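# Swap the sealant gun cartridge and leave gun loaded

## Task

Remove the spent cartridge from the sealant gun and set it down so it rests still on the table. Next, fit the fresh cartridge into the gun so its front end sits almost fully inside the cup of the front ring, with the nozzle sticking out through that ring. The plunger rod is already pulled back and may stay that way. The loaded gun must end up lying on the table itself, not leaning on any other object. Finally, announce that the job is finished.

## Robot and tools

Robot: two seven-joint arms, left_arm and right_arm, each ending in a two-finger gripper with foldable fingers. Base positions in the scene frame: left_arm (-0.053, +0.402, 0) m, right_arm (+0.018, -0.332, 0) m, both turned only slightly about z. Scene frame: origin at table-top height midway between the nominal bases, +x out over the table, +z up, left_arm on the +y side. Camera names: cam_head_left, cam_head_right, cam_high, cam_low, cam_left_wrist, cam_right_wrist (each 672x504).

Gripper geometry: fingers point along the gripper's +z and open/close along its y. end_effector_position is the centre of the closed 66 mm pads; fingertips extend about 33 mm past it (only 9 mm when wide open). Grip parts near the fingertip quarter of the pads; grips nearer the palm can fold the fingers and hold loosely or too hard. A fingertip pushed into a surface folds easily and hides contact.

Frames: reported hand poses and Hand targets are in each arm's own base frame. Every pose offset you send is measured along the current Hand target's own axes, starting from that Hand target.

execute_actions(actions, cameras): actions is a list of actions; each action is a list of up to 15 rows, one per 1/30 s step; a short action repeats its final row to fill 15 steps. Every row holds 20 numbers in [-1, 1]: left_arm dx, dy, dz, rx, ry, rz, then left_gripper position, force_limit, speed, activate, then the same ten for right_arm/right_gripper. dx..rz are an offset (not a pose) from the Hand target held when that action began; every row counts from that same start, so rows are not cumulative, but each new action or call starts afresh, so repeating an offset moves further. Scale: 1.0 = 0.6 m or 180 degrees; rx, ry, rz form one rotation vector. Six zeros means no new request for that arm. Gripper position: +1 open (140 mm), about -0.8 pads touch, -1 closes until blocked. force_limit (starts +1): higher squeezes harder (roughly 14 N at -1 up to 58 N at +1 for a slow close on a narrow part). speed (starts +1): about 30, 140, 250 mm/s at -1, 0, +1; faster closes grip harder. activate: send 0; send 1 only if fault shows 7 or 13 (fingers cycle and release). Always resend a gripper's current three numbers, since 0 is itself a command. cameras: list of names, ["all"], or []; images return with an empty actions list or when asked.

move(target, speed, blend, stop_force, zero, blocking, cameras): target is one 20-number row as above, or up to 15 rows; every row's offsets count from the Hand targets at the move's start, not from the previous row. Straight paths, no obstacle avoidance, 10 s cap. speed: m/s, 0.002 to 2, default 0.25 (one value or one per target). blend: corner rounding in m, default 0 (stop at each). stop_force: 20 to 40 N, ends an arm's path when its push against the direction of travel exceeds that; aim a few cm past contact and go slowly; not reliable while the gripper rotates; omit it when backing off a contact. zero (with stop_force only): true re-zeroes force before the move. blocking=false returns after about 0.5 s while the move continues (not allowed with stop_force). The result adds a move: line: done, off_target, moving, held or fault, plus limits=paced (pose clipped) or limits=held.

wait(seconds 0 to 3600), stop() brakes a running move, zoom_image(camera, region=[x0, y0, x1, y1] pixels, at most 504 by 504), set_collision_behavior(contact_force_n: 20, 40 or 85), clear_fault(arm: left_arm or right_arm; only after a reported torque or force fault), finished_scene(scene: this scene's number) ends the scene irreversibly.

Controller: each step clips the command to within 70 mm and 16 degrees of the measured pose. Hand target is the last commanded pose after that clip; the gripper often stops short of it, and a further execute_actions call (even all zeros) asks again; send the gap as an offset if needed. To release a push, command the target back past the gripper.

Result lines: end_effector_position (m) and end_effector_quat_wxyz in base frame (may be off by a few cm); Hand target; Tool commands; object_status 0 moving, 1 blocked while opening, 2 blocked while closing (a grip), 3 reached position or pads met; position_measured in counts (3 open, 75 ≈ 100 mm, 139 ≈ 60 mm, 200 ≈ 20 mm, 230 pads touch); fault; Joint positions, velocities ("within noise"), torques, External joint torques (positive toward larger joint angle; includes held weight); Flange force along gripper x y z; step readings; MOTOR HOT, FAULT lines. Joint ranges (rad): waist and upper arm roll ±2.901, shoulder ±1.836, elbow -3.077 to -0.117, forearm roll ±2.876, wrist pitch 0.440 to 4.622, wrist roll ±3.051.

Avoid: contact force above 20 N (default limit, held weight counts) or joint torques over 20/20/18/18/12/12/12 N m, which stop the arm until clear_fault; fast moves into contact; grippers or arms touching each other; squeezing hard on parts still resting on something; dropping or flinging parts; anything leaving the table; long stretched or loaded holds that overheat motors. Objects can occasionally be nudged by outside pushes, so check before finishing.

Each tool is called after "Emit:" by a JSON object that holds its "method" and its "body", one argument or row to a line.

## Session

Emit:
{"method": "execute_actions", "body": {
  "actions": []
}}

Emit:
{"method": "set_collision_behavior", "body": {
  "contact_force_n": 40
}}

Scene clock: 0.00 s.
left_arm: end_effector_position=(+0.3389, -0.1362, +0.1872) position_measured=3 object_status=3 fault=0 end_effector_quat_wxyz=(+0.402, -0.390, +0.763, +0.323) | right_arm: end_effector_position=(+0.7078, +0.1413, +0.2604) position_measured=3 object_status=3 fault=0 end_effector_quat_wxyz=(-0.023, +0.679, -0.734, +0.019)
Joint positions: left_arm=[-0.902 0.017 -0.147 -2.438 0.799 1.602 -0.828] | right_arm=[0.239 0.494 -0.052 -1.287 0.017 1.839 0.268]
Joint velocities: within noise
Joint torques (N m): no reading
External joint torques (N m): no reading
Flange force (N): no reading
Hand target: left_arm +0.3389, -0.1362, +0.1872; +0.402, -0.390, +0.763, +0.323 | right_arm +0.7078, +0.1413, +0.2604; -0.023, +0.679, -0.734, +0.019
Tool commands: left_gripper/position=+1.0 left_gripper/force_limit=+1.0 left_gripper/speed=+1.0 left_gripper/activate=+0.0 right_gripper/position=+1.0 right_gripper/force_limit=+1.0 right_gripper/speed=+1.0 right_gripper/activate=+0.0

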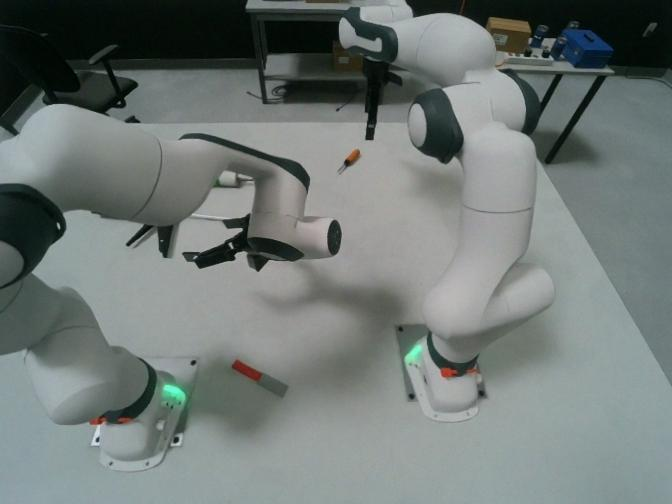

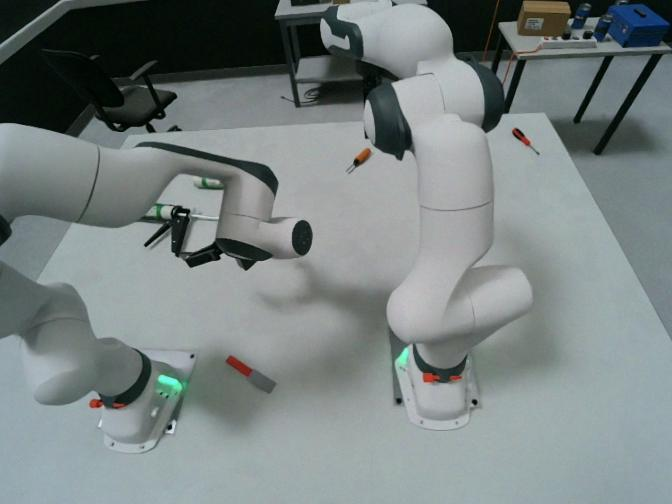

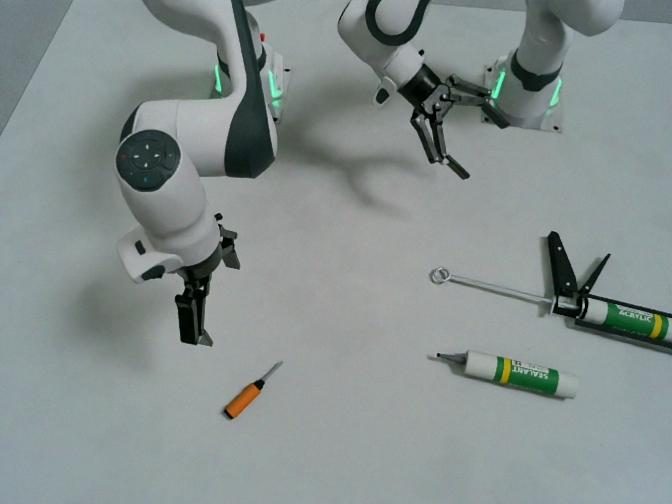

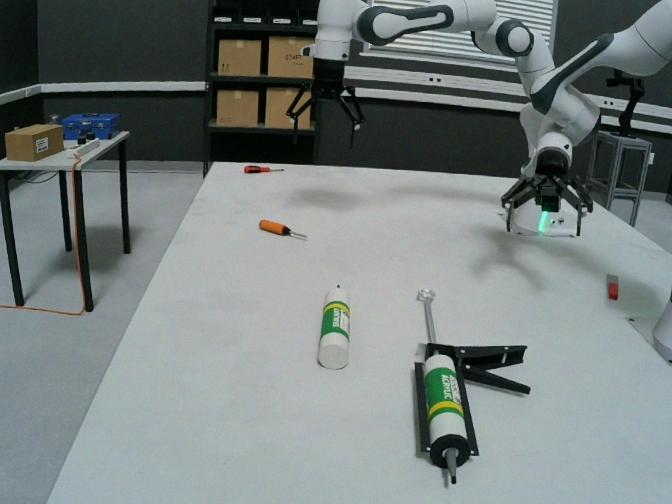

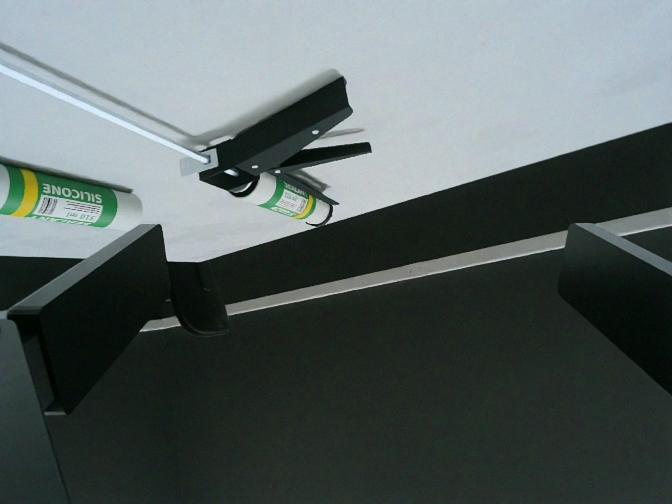

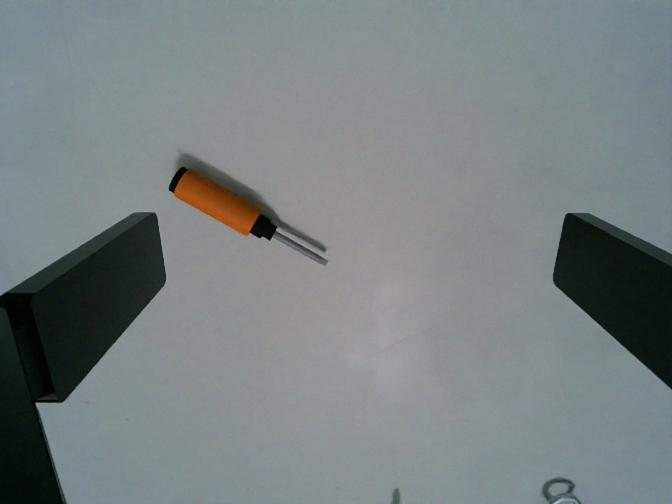

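Set on each arm: contact force limit 40 N; load limits (N m) waist: 35, shoulder: 35, upper arm roll: 32, elbow: 30, forearm roll: 12, wrist pitch: 12, wrist roll: 12.

Emit:
{"method": "move", "body": {
  "target": [-0.5397,-0.1143,0.3733,-0.0116,0.3477,-0.1362,1,1,1,0,0.025,0.5125,-0.014,0,0,0,1,1,1,0],
  "speed": 0.3,
  "cameras": ["all"]
}}

Scene clock: 94.80 s.
left_arm: end_effector_position=(+0.5993, +0.1208, +0.3511) position_measured=3 object_status=3 fault=0 end_effector_quat_wxyz=(+0.002, -0.655, +0.756, +0.000) | right_arm: end_effector_position=(+0.4013, +0.1507, +0.2507) position_measured=3 object_status=3 fault=0 end_effector_quat_wxyz=(-0.024, +0.681, -0.732, +0.020)
Joint positions: left_arm=[-0.482 0.212 0.77 -1.527 -0.145 1.682 0.434] | right_arm=[0.325 -0.441 0.043 -2.456 -0.002 2.074 0.438]
Joint velocities: left_arm=[0 0.001 0.001 0.002 0 -0.001 0.006] | right_arm=[within noise]
Joint torques (N m): left_arm=[0.23 -27.92 4.01 24.84 0.3 2.39 0.27] | right_arm=[0.19 -18.05 -0.96 24.7 0.98 2.6 0.22]
External joint torques (N m): left_arm=[0.39 2.27 -0.57 0.62 -0.43 -0.15 0.27] | right_arm=[0.19 -1.19 -0.09 0.04 0.33 -0.09 0.23]
Flange force (N): left_arm=[-6.2 -14.8 -3.4] | right_arm=[1.0 3.7 -1.5]
Hand target: left_arm +0.5991, +0.1196, +0.3503; +0.000, -0.652, +0.758, +0.000 | right_arm +0.4001, +0.1504, +0.2504; -0.023, +0.679, -0.734, +0.019
Off the commanded pose: left_arm 0.001 m, 1 deg | right_arm 0.001 m, 0 deg.
move: done

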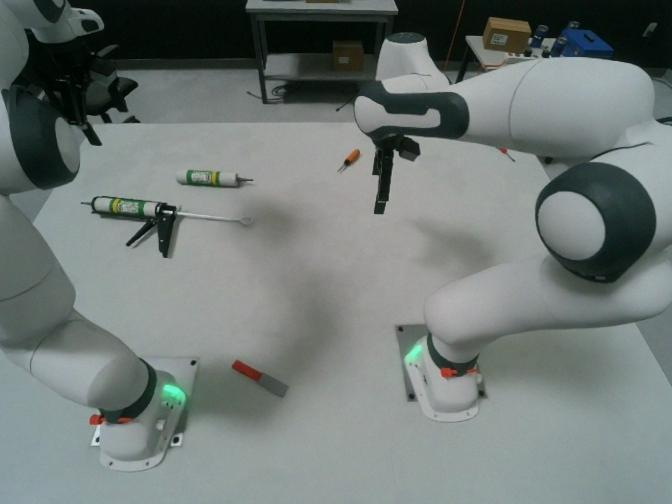

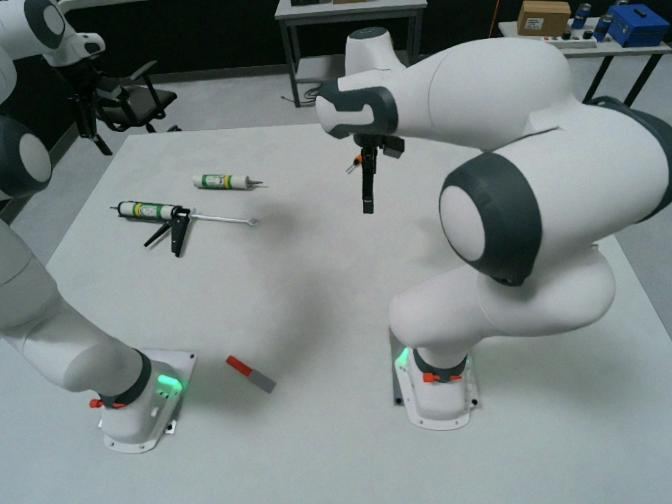

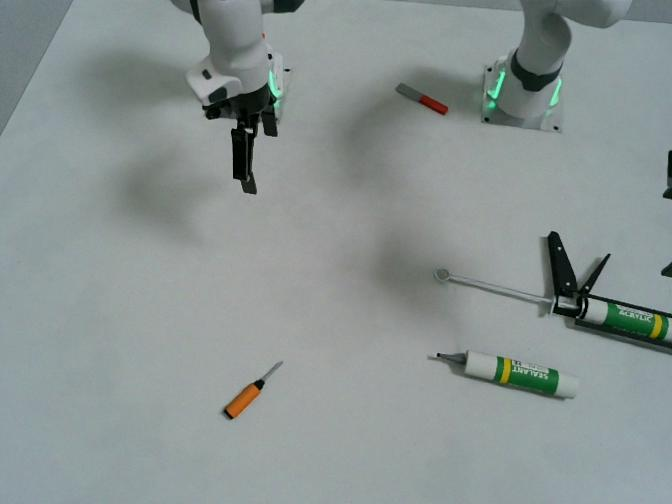

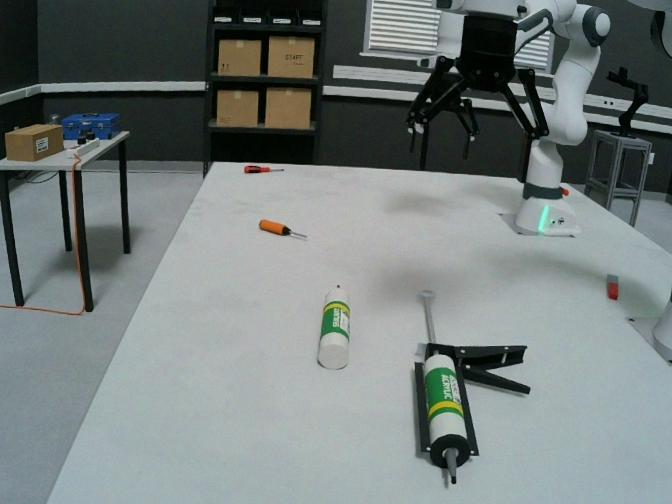

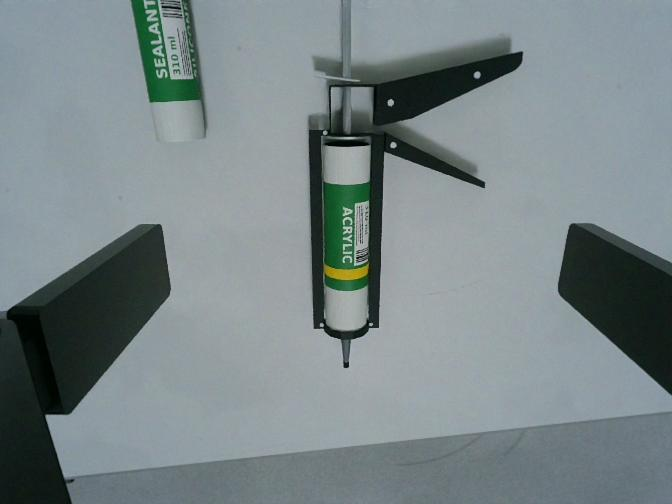

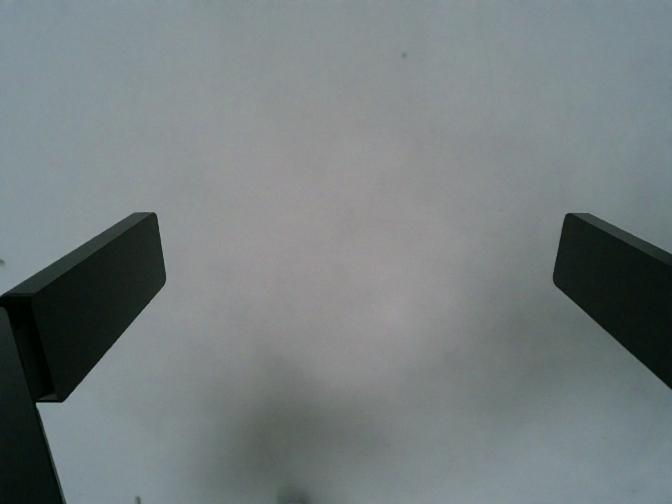

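Emit:
{"method": "move", "body": {
  "target": [-0.178,0.001,0.4,0,0,0,0.45,0,0,0,0,0,0,0,0,0,0.3,0,0,0],
  "speed": 0.2,
  "cameras": ["cam_left_wrist","cam_head_left","cam_low"]
}}

Scene clock: 114.67 s.
left_arm: end_effector_position=(+0.6131, +0.2251, +0.1091) position_measured=72 object_status=3 fault=0 end_effector_quat_wxyz=(-0.002, -0.655, +0.755, +0.002) | right_arm: end_effector_position=(+0.4013, +0.1507, +0.2507) position_measured=91 object_status=3 fault=0 end_effector_quat_wxyz=(-0.024, +0.680, -0.732, +0.020)
Joint positions: left_arm=[-0.218 0.524 0.656 -1.754 -0.37 2.146 0.721] | right_arm=[0.325 -0.441 0.043 -2.456 -0.002 2.074 0.438]
Joint velocities: left_arm=[-0.001 -0.001 0 0 -0.002 0 0.006] | right_arm=[within noise]
Joint torques (N m): left_arm=[0.21 -39.17 9.7 22.84 0.69 2.78 0.22] | right_arm=[0.11 -18.05 -0.96 24.68 0.95 2.61 0.2]
External joint torques (N m): left_arm=[0.36 0.89 -0.51 0.68 0.06 0.3 0.21] | right_arm=[0.1 -1.22 -0.1 0.06 0.29 -0.07 0.21]
Flange force (N): left_arm=[-3.7 -5.2 1.8] | right_arm=[1.2 3.7 -1.5]
Hand target: left_arm +0.6145, +0.2254, +0.1104; +0.000, -0.652, +0.758, +0.000 | right_arm +0.4001, +0.1504, +0.2504; -0.023, +0.679, -0.734, +0.019
Off the commanded pose: left_arm 0.002 m, 1 deg | right_arm 0.001 m, 0 deg.
move: done
Images, in order (width x height): cam_head_left 672x504, cam_low 672x504, cam_left_wrist 672x504.

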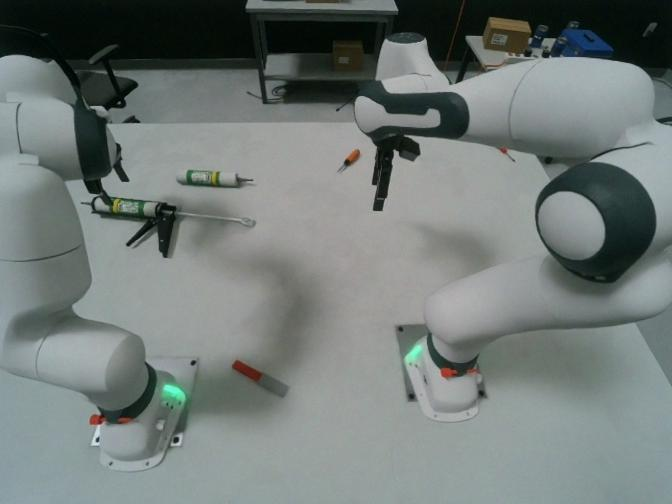

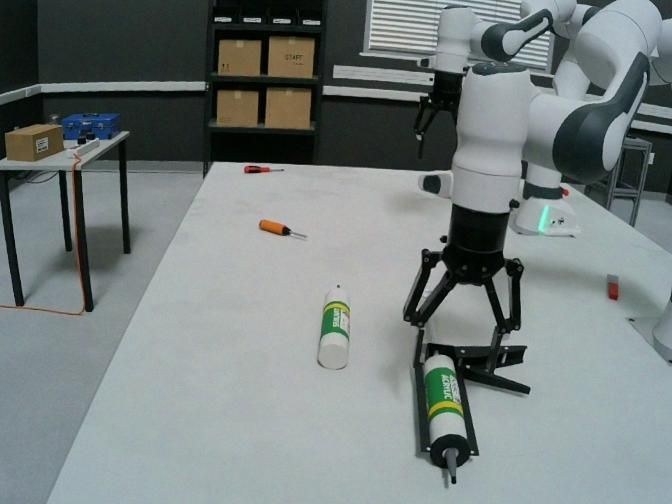

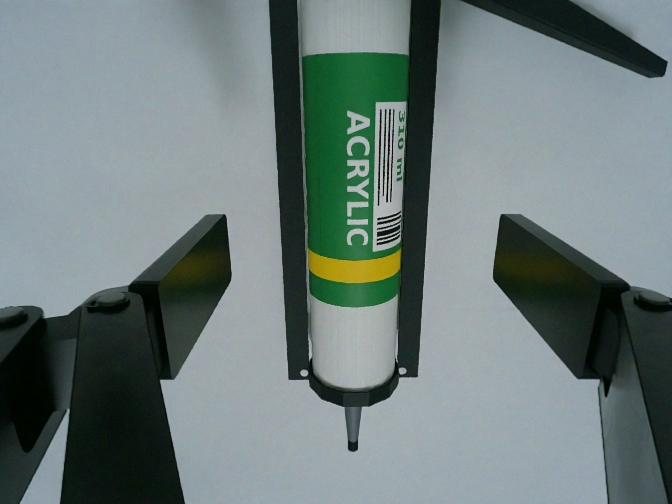

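Emit:
{"method": "move", "body": {
  "target": [
    [0.05,-0.001,0.0,0,0,0,0.35,0,0,0,0,0,0,0,0,0,0.3,0,0,0],
    [0.05,-0.001,0.095,0,0,0,0.35,0,0,0,0,0,0,0,0,0,0.3,0,0,0]
  ],
  "speed": 0.1,
  "cameras": ["cam_left_wrist","cam_low"]
}}

Scene clock: 131.30 s.
left_arm: end_effector_position=(+0.6093, +0.1956, +0.0529) position_measured=85 object_status=3 fault=0 end_effector_quat_wxyz=(-0.001, -0.654, +0.756, +0.002) | right_arm: end_effector_position=(+0.4013, +0.1507, +0.2507) position_measured=91 object_status=3 fault=0 end_effector_quat_wxyz=(-0.024, +0.680, -0.732, +0.020)
Joint positions: left_arm=[-0.25 0.57 0.62 -1.84 -0.419 2.272 0.717] | right_arm=[0.325 -0.441 0.043 -2.456 -0.002 2.074 0.438]
Joint velocities: left_arm=[0 0 0 0 0 0.005 0.003] | right_arm=[within noise]
Joint torques (N m): left_arm=[0.26 -38.91 10.23 21.35 0.41 2.77 0.31] | right_arm=[0.15 -18.01 -0.99 24.71 0.95 2.59 0.25]
External joint torques (N m): left_arm=[0.27 1.78 -0.54 0.36 -0.17 0.26 0.31] | right_arm=[0.08 -1.22 -0.2 0.07 0.3 -0.09 0.26]
Flange force (N): left_arm=[-3.8 -5.8 4.3] | right_arm=[1.2 3.6 -1.6]
Hand target: left_arm +0.6107, +0.1956, +0.0534; +0.000, -0.652, +0.758, +0.000 | right_arm +0.4001, +0.1504, +0.2504; -0.023, +0.679, -0.734, +0.019
Off the commanded pose: left_arm 0.001 m, 0 deg | right_arm 0.001 m, 0 deg.
move: done
Images, in order (width x height): cam_low 672x504, cam_left_wrist 672x504.

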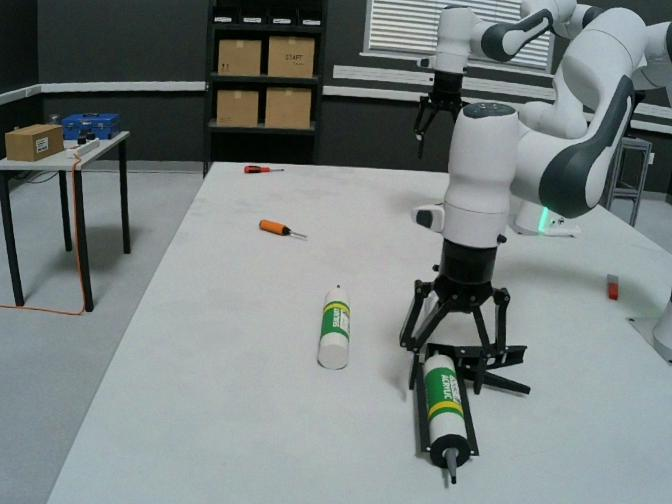

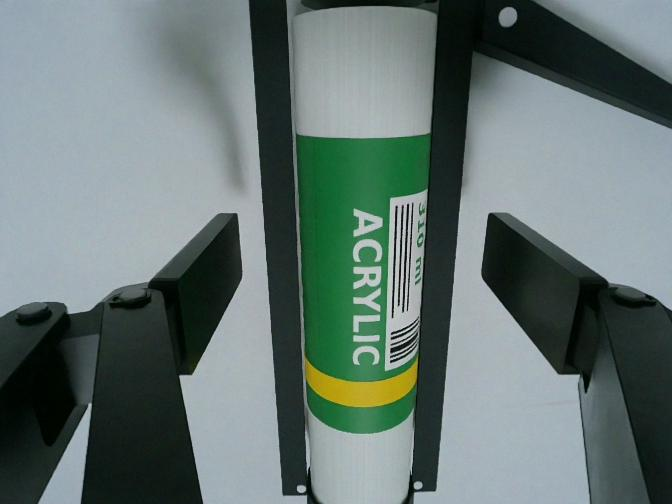

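Emit:
{"method": "move", "body": {
  "target": [
    [0,0,0.032,0,0,0,0.35,0,0,0,0,0,0,0,0,0,0.3,0,0,0],
    [0,0,0.032,0,0,0,-1,-0.5,-1,0,0,0,0,0,0,0,0.3,0,0,0]
  ],
  "speed": 0.06
}}

Emit:
{"method": "wait", "body": {
  "seconds": 0.7,
  "cameras": ["cam_left_wrist","cam_low"]
}}

Scene clock: 137.20 s.
left_arm: end_effector_position=(+0.6099, +0.1959, +0.0341) position_measured=109 object_status=0 fault=0 end_effector_quat_wxyz=(-0.001, -0.654, +0.756, +0.001) | right_arm: end_effector_position=(+0.4013, +0.1507, +0.2507) position_measured=91 object_status=3 fault=0 end_effector_quat_wxyz=(-0.024, +0.680, -0.732, +0.020)
Joint positions: left_arm=[-0.227 0.598 0.592 -1.843 -0.436 2.306 0.727] | right_arm=[0.325 -0.441 0.043 -2.456 -0.002 2.074 0.438]
Joint torques (N m): left_arm=[0.09 -39.55 9.99 20.51 0.44 2.79 0.22] | right_arm=[0.14 -17.95 -0.95 24.74 0.96 2.6 0.25]
External joint torques (N m): left_arm=[0.07 1.75 -0.81 0.08 -0.11 0.3 0.22] | right_arm=[0.1 -1.07 -0.12 0.06 0.3 -0.09 0.25]
Flange force (N): left_arm=[-2.6 -4.4 4.6] | right_arm=[0.9 3.2 -1.4]
Hand target: left_arm +0.6107, +0.1957, +0.0342; +0.000, -0.652, +0.758, +0.000 | right_arm +0.4001, +0.1504, +0.2504; -0.023, +0.679, -0.734, +0.019
Off the commanded pose: left_arm 0.001 m, 0 deg | right_arm 0.001 m, 0 deg.
move: done

Scene clock: 137.90 s.
left_arm: end_effector_position=(+0.6099, +0.1959, +0.0341) position_measured=109 object_status=2 fault=0 end_effector_quat_wxyz=(-0.001, -0.654, +0.756, +0.001) | right_arm: end_effector_position=(+0.4013, +0.1507, +0.2507) position_measured=91 object_status=3 fault=0 end_effector_quat_wxyz=(-0.024, +0.680, -0.732, +0.020)
Joint positions: left_arm=[-0.227 0.598 0.592 -1.843 -0.436 2.306 0.727] | right_arm=[0.325 -0.441 0.043 -2.456 -0.002 2.074 0.438]
Joint torques (N m): left_arm=[0.1 -39.55 9.97 20.51 0.46 2.8 0.22] | right_arm=[0.17 -17.95 -0.99 24.72 0.97 2.61 0.26]
External joint torques (N m): left_arm=[-0.05 1.8 -0.95 0.1 -0.1 0.31 0.22] | right_arm=[0.1 -1.12 -0.21 0.11 0.32 -0.06 0.27]
Flange force (N): left_arm=[-2.5 -4.5 4.7] | right_arm=[1.0 3.2 -1.5]
Hand target: left_arm +0.6107, +0.1957, +0.0342; +0.000, -0.652, +0.758, +0.000 | right_arm +0.4001, +0.1504, +0.2504; -0.023, +0.679, -0.734, +0.019
Tool commands: left_gripper/position=-1.0 left_gripper/force_limit=-0.5 left_gripper/speed=-1.0 left_gripper/activate=+0.0 right_gripper/position=+0.3 right_gripper/force_limit=+0.0 right_gripper/speed=+0.0 right_gripper/activate=+0.0
Off the commanded pose: left_arm 0.001 m, 0 deg | right_arm 0.001 m, 0 deg.
wait: 0.70 s; at rest by 0.17 s
Images, in order (width x height): cam_low 672x504, cam_left_wrist 672x504.

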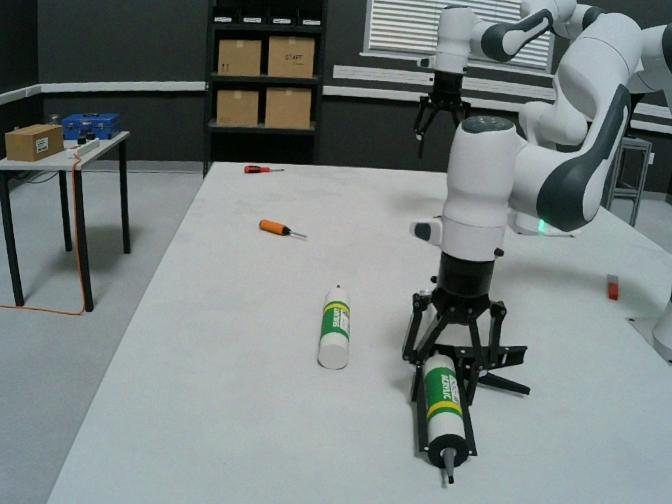

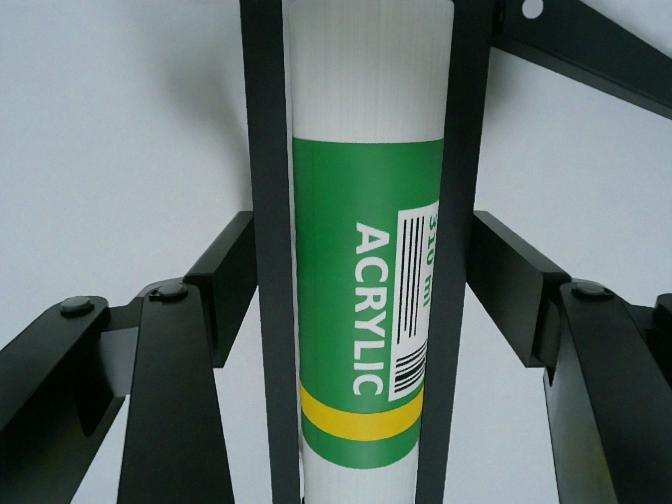

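Emit:
{"method": "move", "body": {
  "target": [
    [0,0,-0.004,0,0,0,-1,-0.5,-1,0,0,0,0,0,0,0,0.3,0,0,0],
    [0.4533,0.0997,-0.004,0,0,0,-1,-0.5,-1,0,0,0,0,0,0,0,0.3,0,0,0]
  ],
  "speed": 0.06,
  "blend": [0.002,0],
  "cameras": ["cam_left_wrist","cam_low","cam_head_left","cam_high"]
}}

Scene clock: 168.93 s.
left_arm: end_effector_position=(+0.5116, -0.0637, +0.0375) position_measured=109 object_status=2 fault=0 end_effector_quat_wxyz=(+0.001, -0.645, +0.764, +0.000) | right_arm: end_effector_position=(+0.4013, +0.1507, +0.2507) position_measured=91 object_status=3 fault=0 end_effector_quat_wxyz=(-0.024, +0.680, -0.732, +0.020)
Joint positions: left_arm=[-0.974 0.299 0.831 -2.333 -0.372 2.504 0.307] | right_arm=[0.325 -0.441 0.043 -2.456 -0.002 2.074 0.438]
Joint velocities: left_arm=[-0.001 0 0 0.001 -0.001 -0.001 -0.008] | right_arm=[within noise]
Joint torques (N m): left_arm=[-0.84 -23.11 6.17 18.21 -0.49 2.73 -0.55] | right_arm=[0.12 -18.07 -0.98 24.73 0.97 2.57 0.25]
External joint torques (N m): left_arm=[-0.88 2.19 -0.63 -0.72 -0.93 0.17 -0.55] | right_arm=[0.11 -1.28 -0.13 0.11 0.32 -0.11 0.26]
Flange force (N): left_arm=[2.1 -4.0 7.8] | right_arm=[1.1 3.7 -1.7]
Hand target: left_arm +0.5109, -0.0643, +0.0364; +0.000, -0.652, +0.758, +0.000 | right_arm +0.4001, +0.1504, +0.2504; -0.023, +0.679, -0.734, +0.019
Off the commanded pose: left_arm 0.001 m, 1 deg | right_arm 0.001 m, 0 deg.
move: done; blend cut to 0.0012 m at target 1
Images, in order (width x height): cam_head_left 672x504, cam_high 672x504, cam_low 672x504, cam_left_wrist 672x504.

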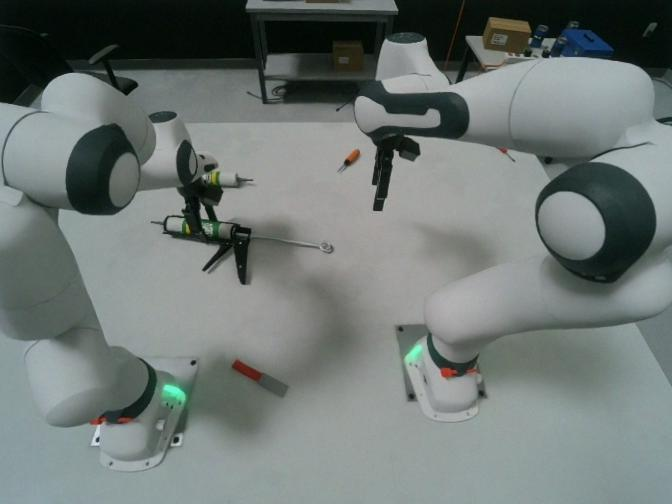

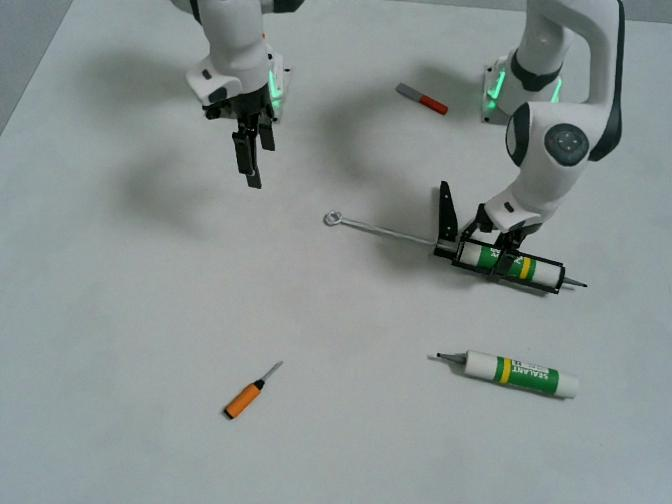

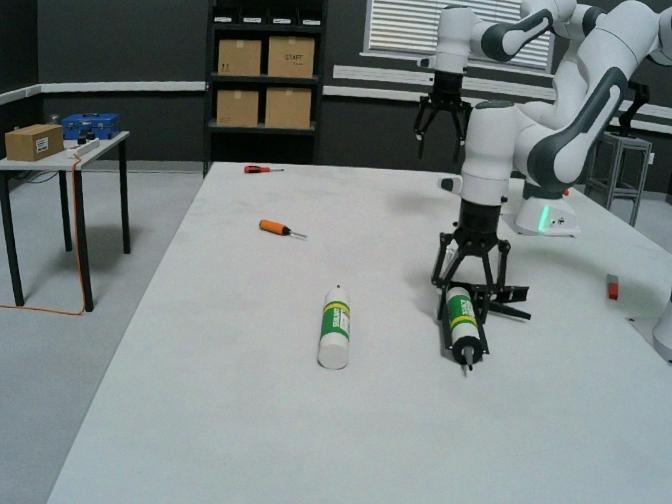

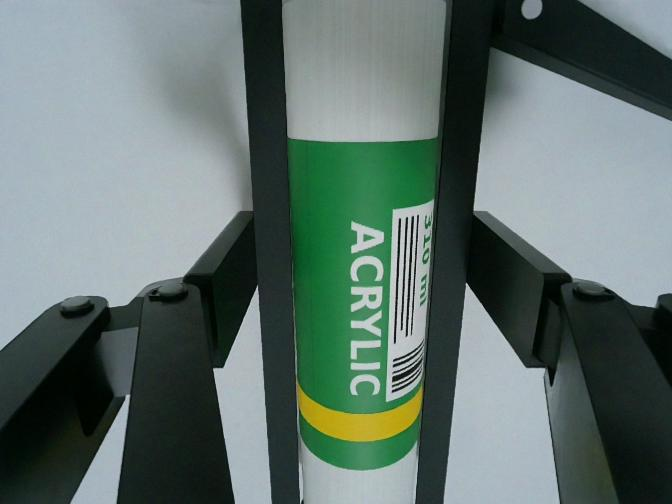

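Emit:
{"method": "move", "body": {
  "target": [
    [0,0,0,0,0,0,0.35,-0.5,-0.5,0,0,0,0,0,0,0,0.3,0,0,0],
    [0,0,-0.1,0,0,0,0.35,-0.5,-0.5,0,0,0,0,0,0,0,0.3,0,0,0],
    [-0.107,0.0,-0.09,0,0,0,0.0,0,0,0,0,0,0,0,0,0,0.3,0,0,0]
  ],
  "speed": 0.12,
  "cameras": ["cam_left_wrist"]
}}

Scene clock: 180.50 s.
left_arm: end_effector_position=(+0.5202, -0.0005, +0.0904) position_measured=129 object_status=0 fault=0 end_effector_quat_wxyz=(+0.001, -0.654, +0.756, +0.001) | right_arm: end_effector_position=(+0.4013, +0.1507, +0.2507) position_measured=91 object_status=3 fault=0 end_effector_quat_wxyz=(-0.024, +0.680, -0.732, +0.020)
Joint positions: left_arm=[-0.954 0.176 0.955 -2.304 -0.209 2.395 0.292] | right_arm=[0.325 -0.441 0.043 -2.456 -0.002 2.074 0.438]
Joint torques (N m): left_arm=[0.29 -19.05 3.71 21.76 0.38 2.59 0.31] | right_arm=[0.17 -17.94 -1 24.66 0.97 2.6 0.23]
External joint torques (N m): left_arm=[0.2 1.61 -0.81 0.66 -0.12 0.03 0.31] | right_arm=[0.18 -1.06 -0.14 -0.07 0.32 -0.09 0.24]
Flange force (N): left_arm=[-2.4 -11.9 7.2] | right_arm=[1.0 3.6 -1.2]
Hand target: left_arm +0.5205, -0.0009, +0.0905; +0.000, -0.652, +0.758, +0.000 | right_arm +0.4001, +0.1504, +0.2504; -0.023, +0.679, -0.734, +0.019
Off the commanded pose: left_arm 0.000 m, 0 deg | right_arm 0.001 m, 0 deg.
move: done

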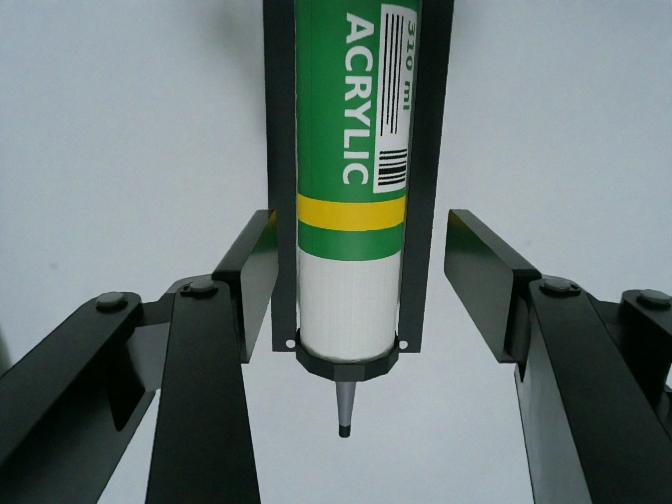

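Emit:
{"method": "move", "body": {
  "target": [-0.12,-0.007,-0.2,0,0,0.0055,0,0,0,0,0,0,0,0,0,0,0.3,0,0,0],
  "speed": 0.2
}}

Emit:
{"method": "move", "body": {
  "target": [0,0,0,0,0,0,0,0,0,0,-0.7048,0.1487,-0.0035,-0.0141,0.015,0.436,0.2,0,0,0],
  "speed": 0.25,
  "cameras": ["all"]
}}

Scene clock: 200.37 s.
left_arm: end_effector_position=(+0.5359, +0.0701, +0.2100) position_measured=129 object_status=3 fault=0 end_effector_quat_wxyz=(+0.000, -0.644, +0.765, -0.001) | right_arm: end_effector_position=(+0.4013, +0.1507, +0.2507) position_measured=91 object_status=3 fault=0 end_effector_quat_wxyz=(-0.024, +0.680, -0.732, +0.020)
Joint positions: left_arm=[-0.93 -0.026 1.054 -2.11 0.025 2.099 0.282] | right_arm=[0.325 -0.441 0.043 -2.456 -0.002 2.074 0.438]
Joint velocities: left_arm=[-0.001 0.001 0 0.001 0 -0.004 0.001] | right_arm=[within noise]
Joint torques (N m): left_arm=[-0.52 -13.49 -1.56 24.52 1.21 2.33 -0.17] | right_arm=[0.18 -17.99 -0.95 24.7 0.95 2.6 0.3]
External joint torques (N m): left_arm=[-0.48 0.84 -0.78 0.37 0.57 -0.23 -0.17] | right_arm=[0.18 -1.17 -0.1 0.1 0.3 -0.08 0.3]
Flange force (N): left_arm=[1.0 -1.7 -1.2] | right_arm=[0.8 3.5 -1.5]
Hand target: left_arm +0.5353, +0.0696, +0.2105; +0.000, -0.646, +0.764, +0.000 | right_arm +0.4001, +0.1504, +0.2504; -0.023, +0.679, -0.734, +0.019
Off the commanded pose: left_arm 0.001 m, 0 deg | right_arm 0.001 m, 0 deg.
move: done

Scene clock: 204.73 s.
left_arm: end_effector_position=(+0.5357, +0.0701, +0.2099) position_measured=129 object_status=3 fault=0 end_effector_quat_wxyz=(+0.000, -0.645, +0.765, -0.001) | right_arm: end_effector_position=(+0.3454, +0.5795, +0.2513) position_measured=104 object_status=3 fault=0 end_effector_quat_wxyz=(+0.002, -0.064, +0.998, +0.002)
Joint positions: left_arm=[-0.93 -0.026 1.054 -2.11 0.025 2.098 0.282] | right_arm=[0.642 0.417 0.49 -1.469 -0.201 1.842 2.592]
Joint velocities: left_arm=[within noise] | right_arm=[0 0 0 0.001 0.001 -0.002 0.005]
Joint torques (N m): left_arm=[-0.5 -13.5 -1.53 24.55 1.2 2.39 -0.1] | right_arm=[0.6 -42.46 5.57 25.22 1.15 2.14 0.23]
External joint torques (N m): left_arm=[-0.54 0.86 -0.85 0.43 0.56 -0.16 -0.1] | right_arm=[0.6 -0.49 -0.69 1.03 0.27 -0.33 0.23]
Flange force (N): left_arm=[0.9 -2.2 -1.0] | right_arm=[-2.7 4.7 -3.2]
Hand target: left_arm +0.5353, +0.0696, +0.2105; +0.000, -0.646, +0.764, +0.000 | right_arm +0.3441, +0.5790, +0.2505; +0.000, -0.061, +0.998, +0.000
Off the commanded pose: left_arm 0.001 m, 0 deg | right_arm 0.002 m, 0 deg.
move: done; limits=paced

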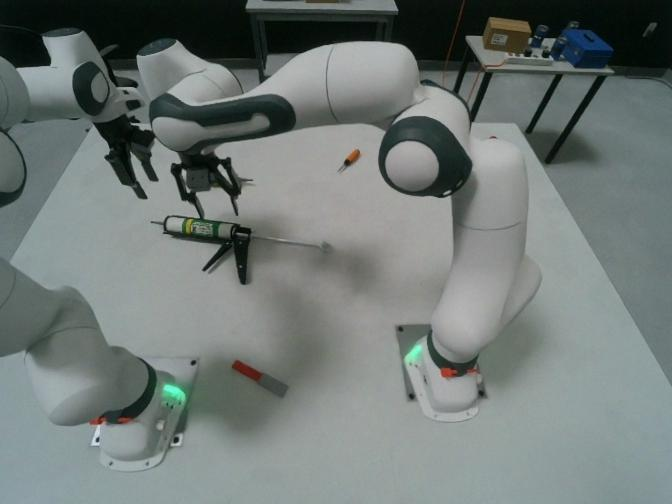

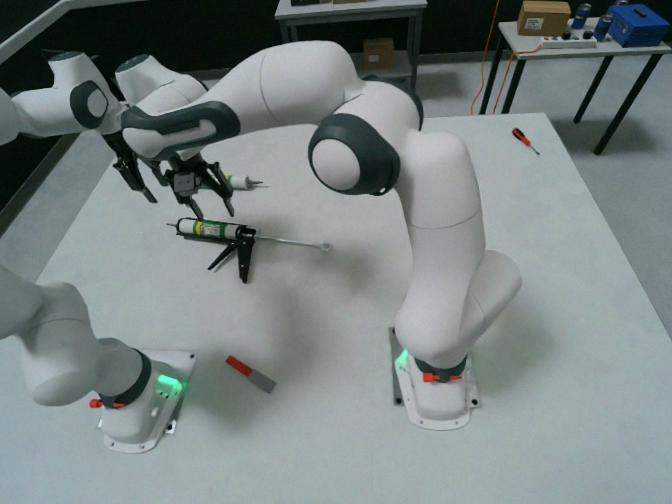

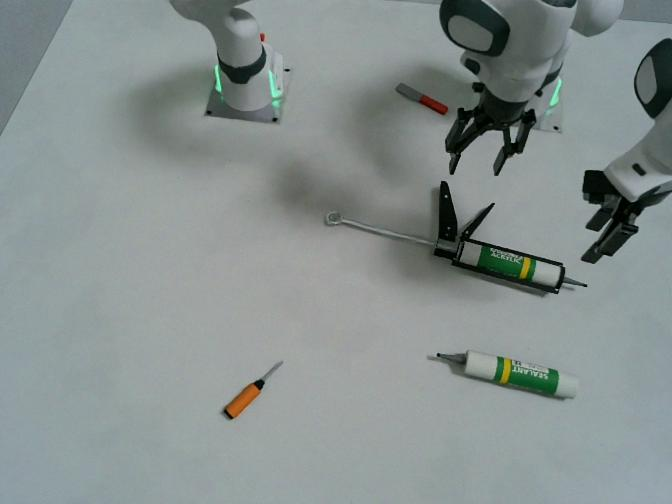

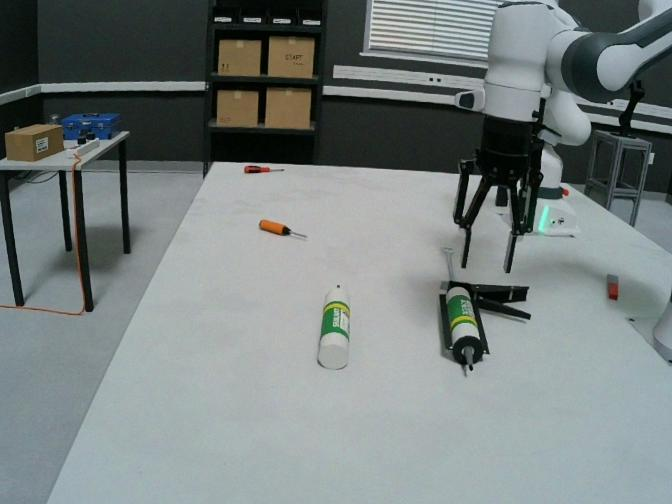

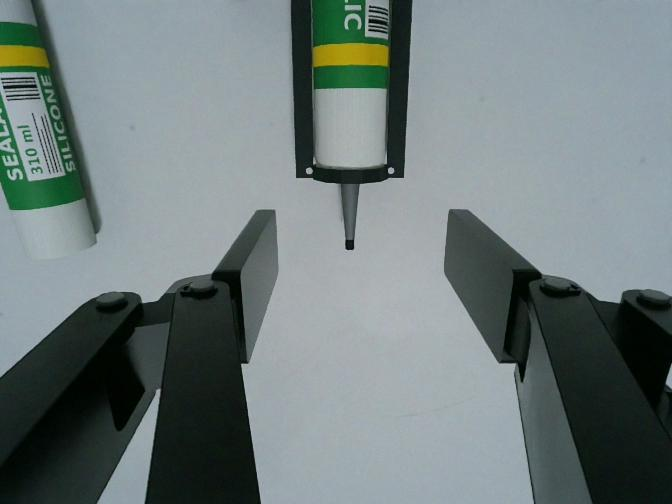

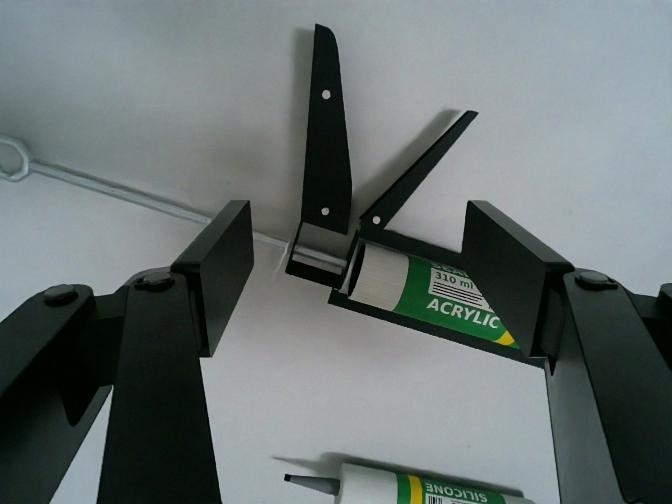

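Emit:
{"method": "move", "body": {
  "target": [0,0,0,0,0,0,0,0,0,0,-0.039,-0.029,0.25,0,0,0,0.05,0,0,0],
  "speed": 0.15,
  "cameras": ["cam_right_wrist","cam_head_left"]
}}

Scene clock: 217.87 s.
left_arm: end_effector_position=(+0.5357, +0.0701, +0.2099) position_measured=129 object_status=3 fault=0 end_effector_quat_wxyz=(+0.000, -0.645, +0.765, -0.001) | right_arm: end_effector_position=(+0.3682, +0.5628, +0.0994) position_measured=123 object_status=3 fault=0 end_effector_quat_wxyz=(-0.003, -0.062, +0.998, -0.002)
Joint positions: left_arm=[-0.93 -0.026 1.054 -2.11 0.025 2.098 0.282] | right_arm=[0.621 0.545 0.435 -1.671 -0.262 2.151 2.594]
Joint velocities: left_arm=[within noise] | right_arm=[-0.002 0 0.001 0 -0.001 0.005 0]
Joint torques (N m): left_arm=[-0.5 -13.46 -1.55 24.52 1.19 2.38 -0.1] | right_arm=[0.45 -45.4 6.74 23.38 0.47 2.66 0.3]
External joint torques (N m): left_arm=[-0.48 0.93 -0.81 0.39 0.55 -0.17 -0.1] | right_arm=[0.48 -0.48 -0.87 0.45 -0.3 0.19 0.3]
Flange force (N): left_arm=[0.7 -2.5 -0.8] | right_arm=[-0.4 1.8 0.2]
Hand target: left_arm +0.5353, +0.0696, +0.2105; +0.000, -0.646, +0.764, +0.000 | right_arm +0.3695, +0.5646, +0.1005; +0.000, -0.061, +0.998, +0.000
Off the commanded pose: left_arm 0.001 m, 0 deg | right_arm 0.002 m, 0 deg.
move: done
Images, in order (width x height): cam_head_left 672x504, cam_right_wrist 672x504.

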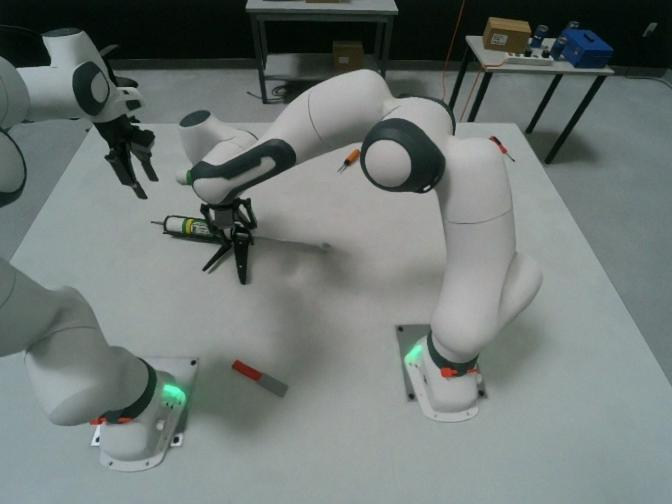

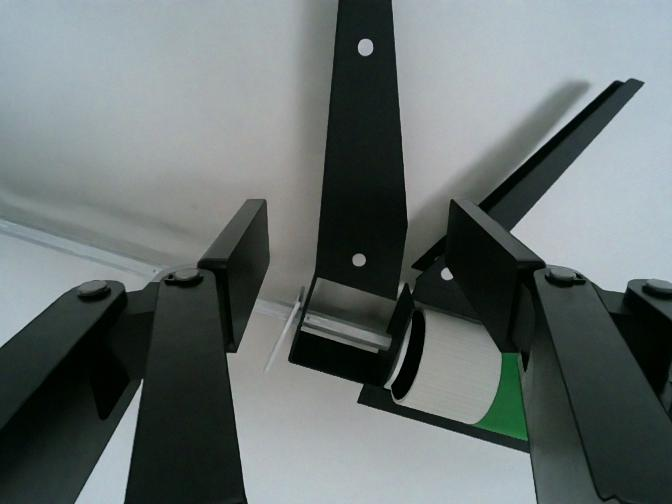

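Emit:
{"method": "move", "body": {
  "target": [
    [0,0,0,0,0,0,0,0,0,0,0.027,0.0017,0,0,0,0,0.05,0,0,0],
    [0,0,0,0,0,0,0,0,0,0,0.027,0.0017,0.0883,0,0,0,0.05,0,0,0],
    [0,0,0,0,0,0,0,0,0,0,0.027,0.0017,0.0883,0,0,0,-1,0,-1,0]
  ],
  "speed": 0.08
}}

Emit:
{"method": "wait", "body": {
  "seconds": 0.5,
  "cameras": ["cam_right_wrist","cam_low"]
}}

Scene clock: 231.10 s.
left_arm: end_effector_position=(+0.5357, +0.0701, +0.2099) position_measured=129 object_status=3 fault=0 end_effector_quat_wxyz=(+0.000, -0.645, +0.765, -0.001) | right_arm: end_effector_position=(+0.3530, +0.5651, +0.0494) position_measured=176 object_status=0 fault=0 end_effector_quat_wxyz=(+0.000, -0.062, +0.998, +0.002)
Joint positions: left_arm=[-0.93 -0.026 1.054 -2.11 0.025 2.098 0.282] | right_arm=[0.652 0.589 0.41 -1.739 -0.292 2.271 2.636]
Joint torques (N m): left_arm=[-0.49 -13.48 -1.52 24.52 1.2 2.4 -0.12] | right_arm=[0.1 -44.3 6.39 20.98 0.23 2.06 0.13]
External joint torques (N m): left_arm=[-0.46 0.81 -0.76 0.44 0.56 -0.15 -0.12] | right_arm=[0.33 0.84 -1.28 -0.89 -0.48 -0.43 0.13]
Flange force (N): left_arm=[0.8 -2.0 -1.0] | right_arm=[0.3 0.4 2.0]
Hand target: left_arm +0.5353, +0.0696, +0.2105; +0.000, -0.646, +0.764, +0.000 | right_arm +0.3533, +0.5636, +0.0475; +0.000, -0.061, +0.998, +0.000
Off the commanded pose: left_arm 0.001 m, 0 deg | right_arm 0.002 m, 0 deg.
move: done

Scene clock: 231.60 s.
left_arm: end_effector_position=(+0.5357, +0.0701, +0.2099) position_measured=129 object_status=3 fault=0 end_effector_quat_wxyz=(+0.000, -0.645, +0.765, -0.001) | right_arm: end_effector_position=(+0.3530, +0.5651, +0.0494) position_measured=176 object_status=2 fault=0 end_effector_quat_wxyz=(+0.000, -0.062, +0.998, +0.002)
Joint positions: left_arm=[-0.93 -0.026 1.054 -2.11 0.025 2.098 0.282] | right_arm=[0.652 0.589 0.41 -1.739 -0.292 2.271 2.636]
Joint torques (N m): left_arm=[-0.45 -13.47 -1.54 24.49 1.21 2.4 -0.14] | right_arm=[-0.01 -44.29 6.45 20.94 0.21 2.05 0.13]
External joint torques (N m): left_arm=[-0.27 0.83 -0.63 0.32 0.57 -0.17 -0.14] | right_arm=[-0.04 0.89 -1.43 -0.88 -0.5 -0.44 0.13]
Flange force (N): left_arm=[0.6 -1.7 -0.8] | right_arm=[0.0 0.0 2.1]
Hand target: left_arm +0.5353, +0.0696, +0.2105; +0.000, -0.646, +0.764, +0.000 | right_arm +0.3533, +0.5636, +0.0475; +0.000, -0.061, +0.998, +0.000
Tool commands: left_gripper/position=+0.0 left_gripper/force_limit=+0.0 left_gripper/speed=+0.0 left_gripper/activate=+0.0 right_gripper/position=-1.0 right_gripper/force_limit=+0.0 right_gripper/speed=-1.0 right_gripper/activate=+0.0
Off the commanded pose: left_arm 0.001 m, 0 deg | right_arm 0.002 m, 0 deg.
wait: 0.50 s; at rest by 0.17 s
Images, in order (width x height): cam_low 672x504, cam_right_wrist 672x504.

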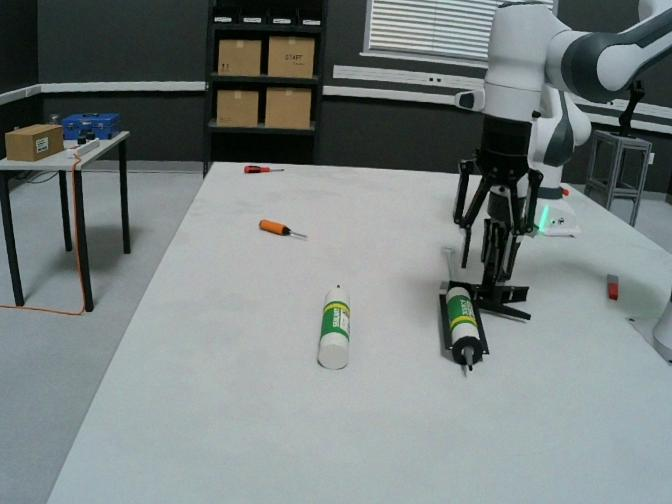

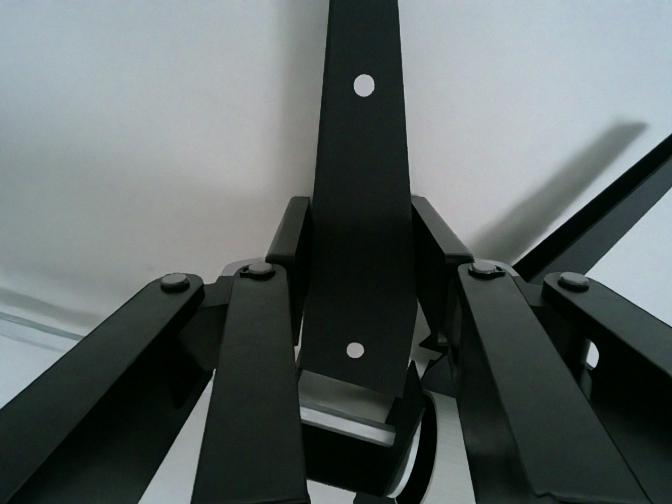

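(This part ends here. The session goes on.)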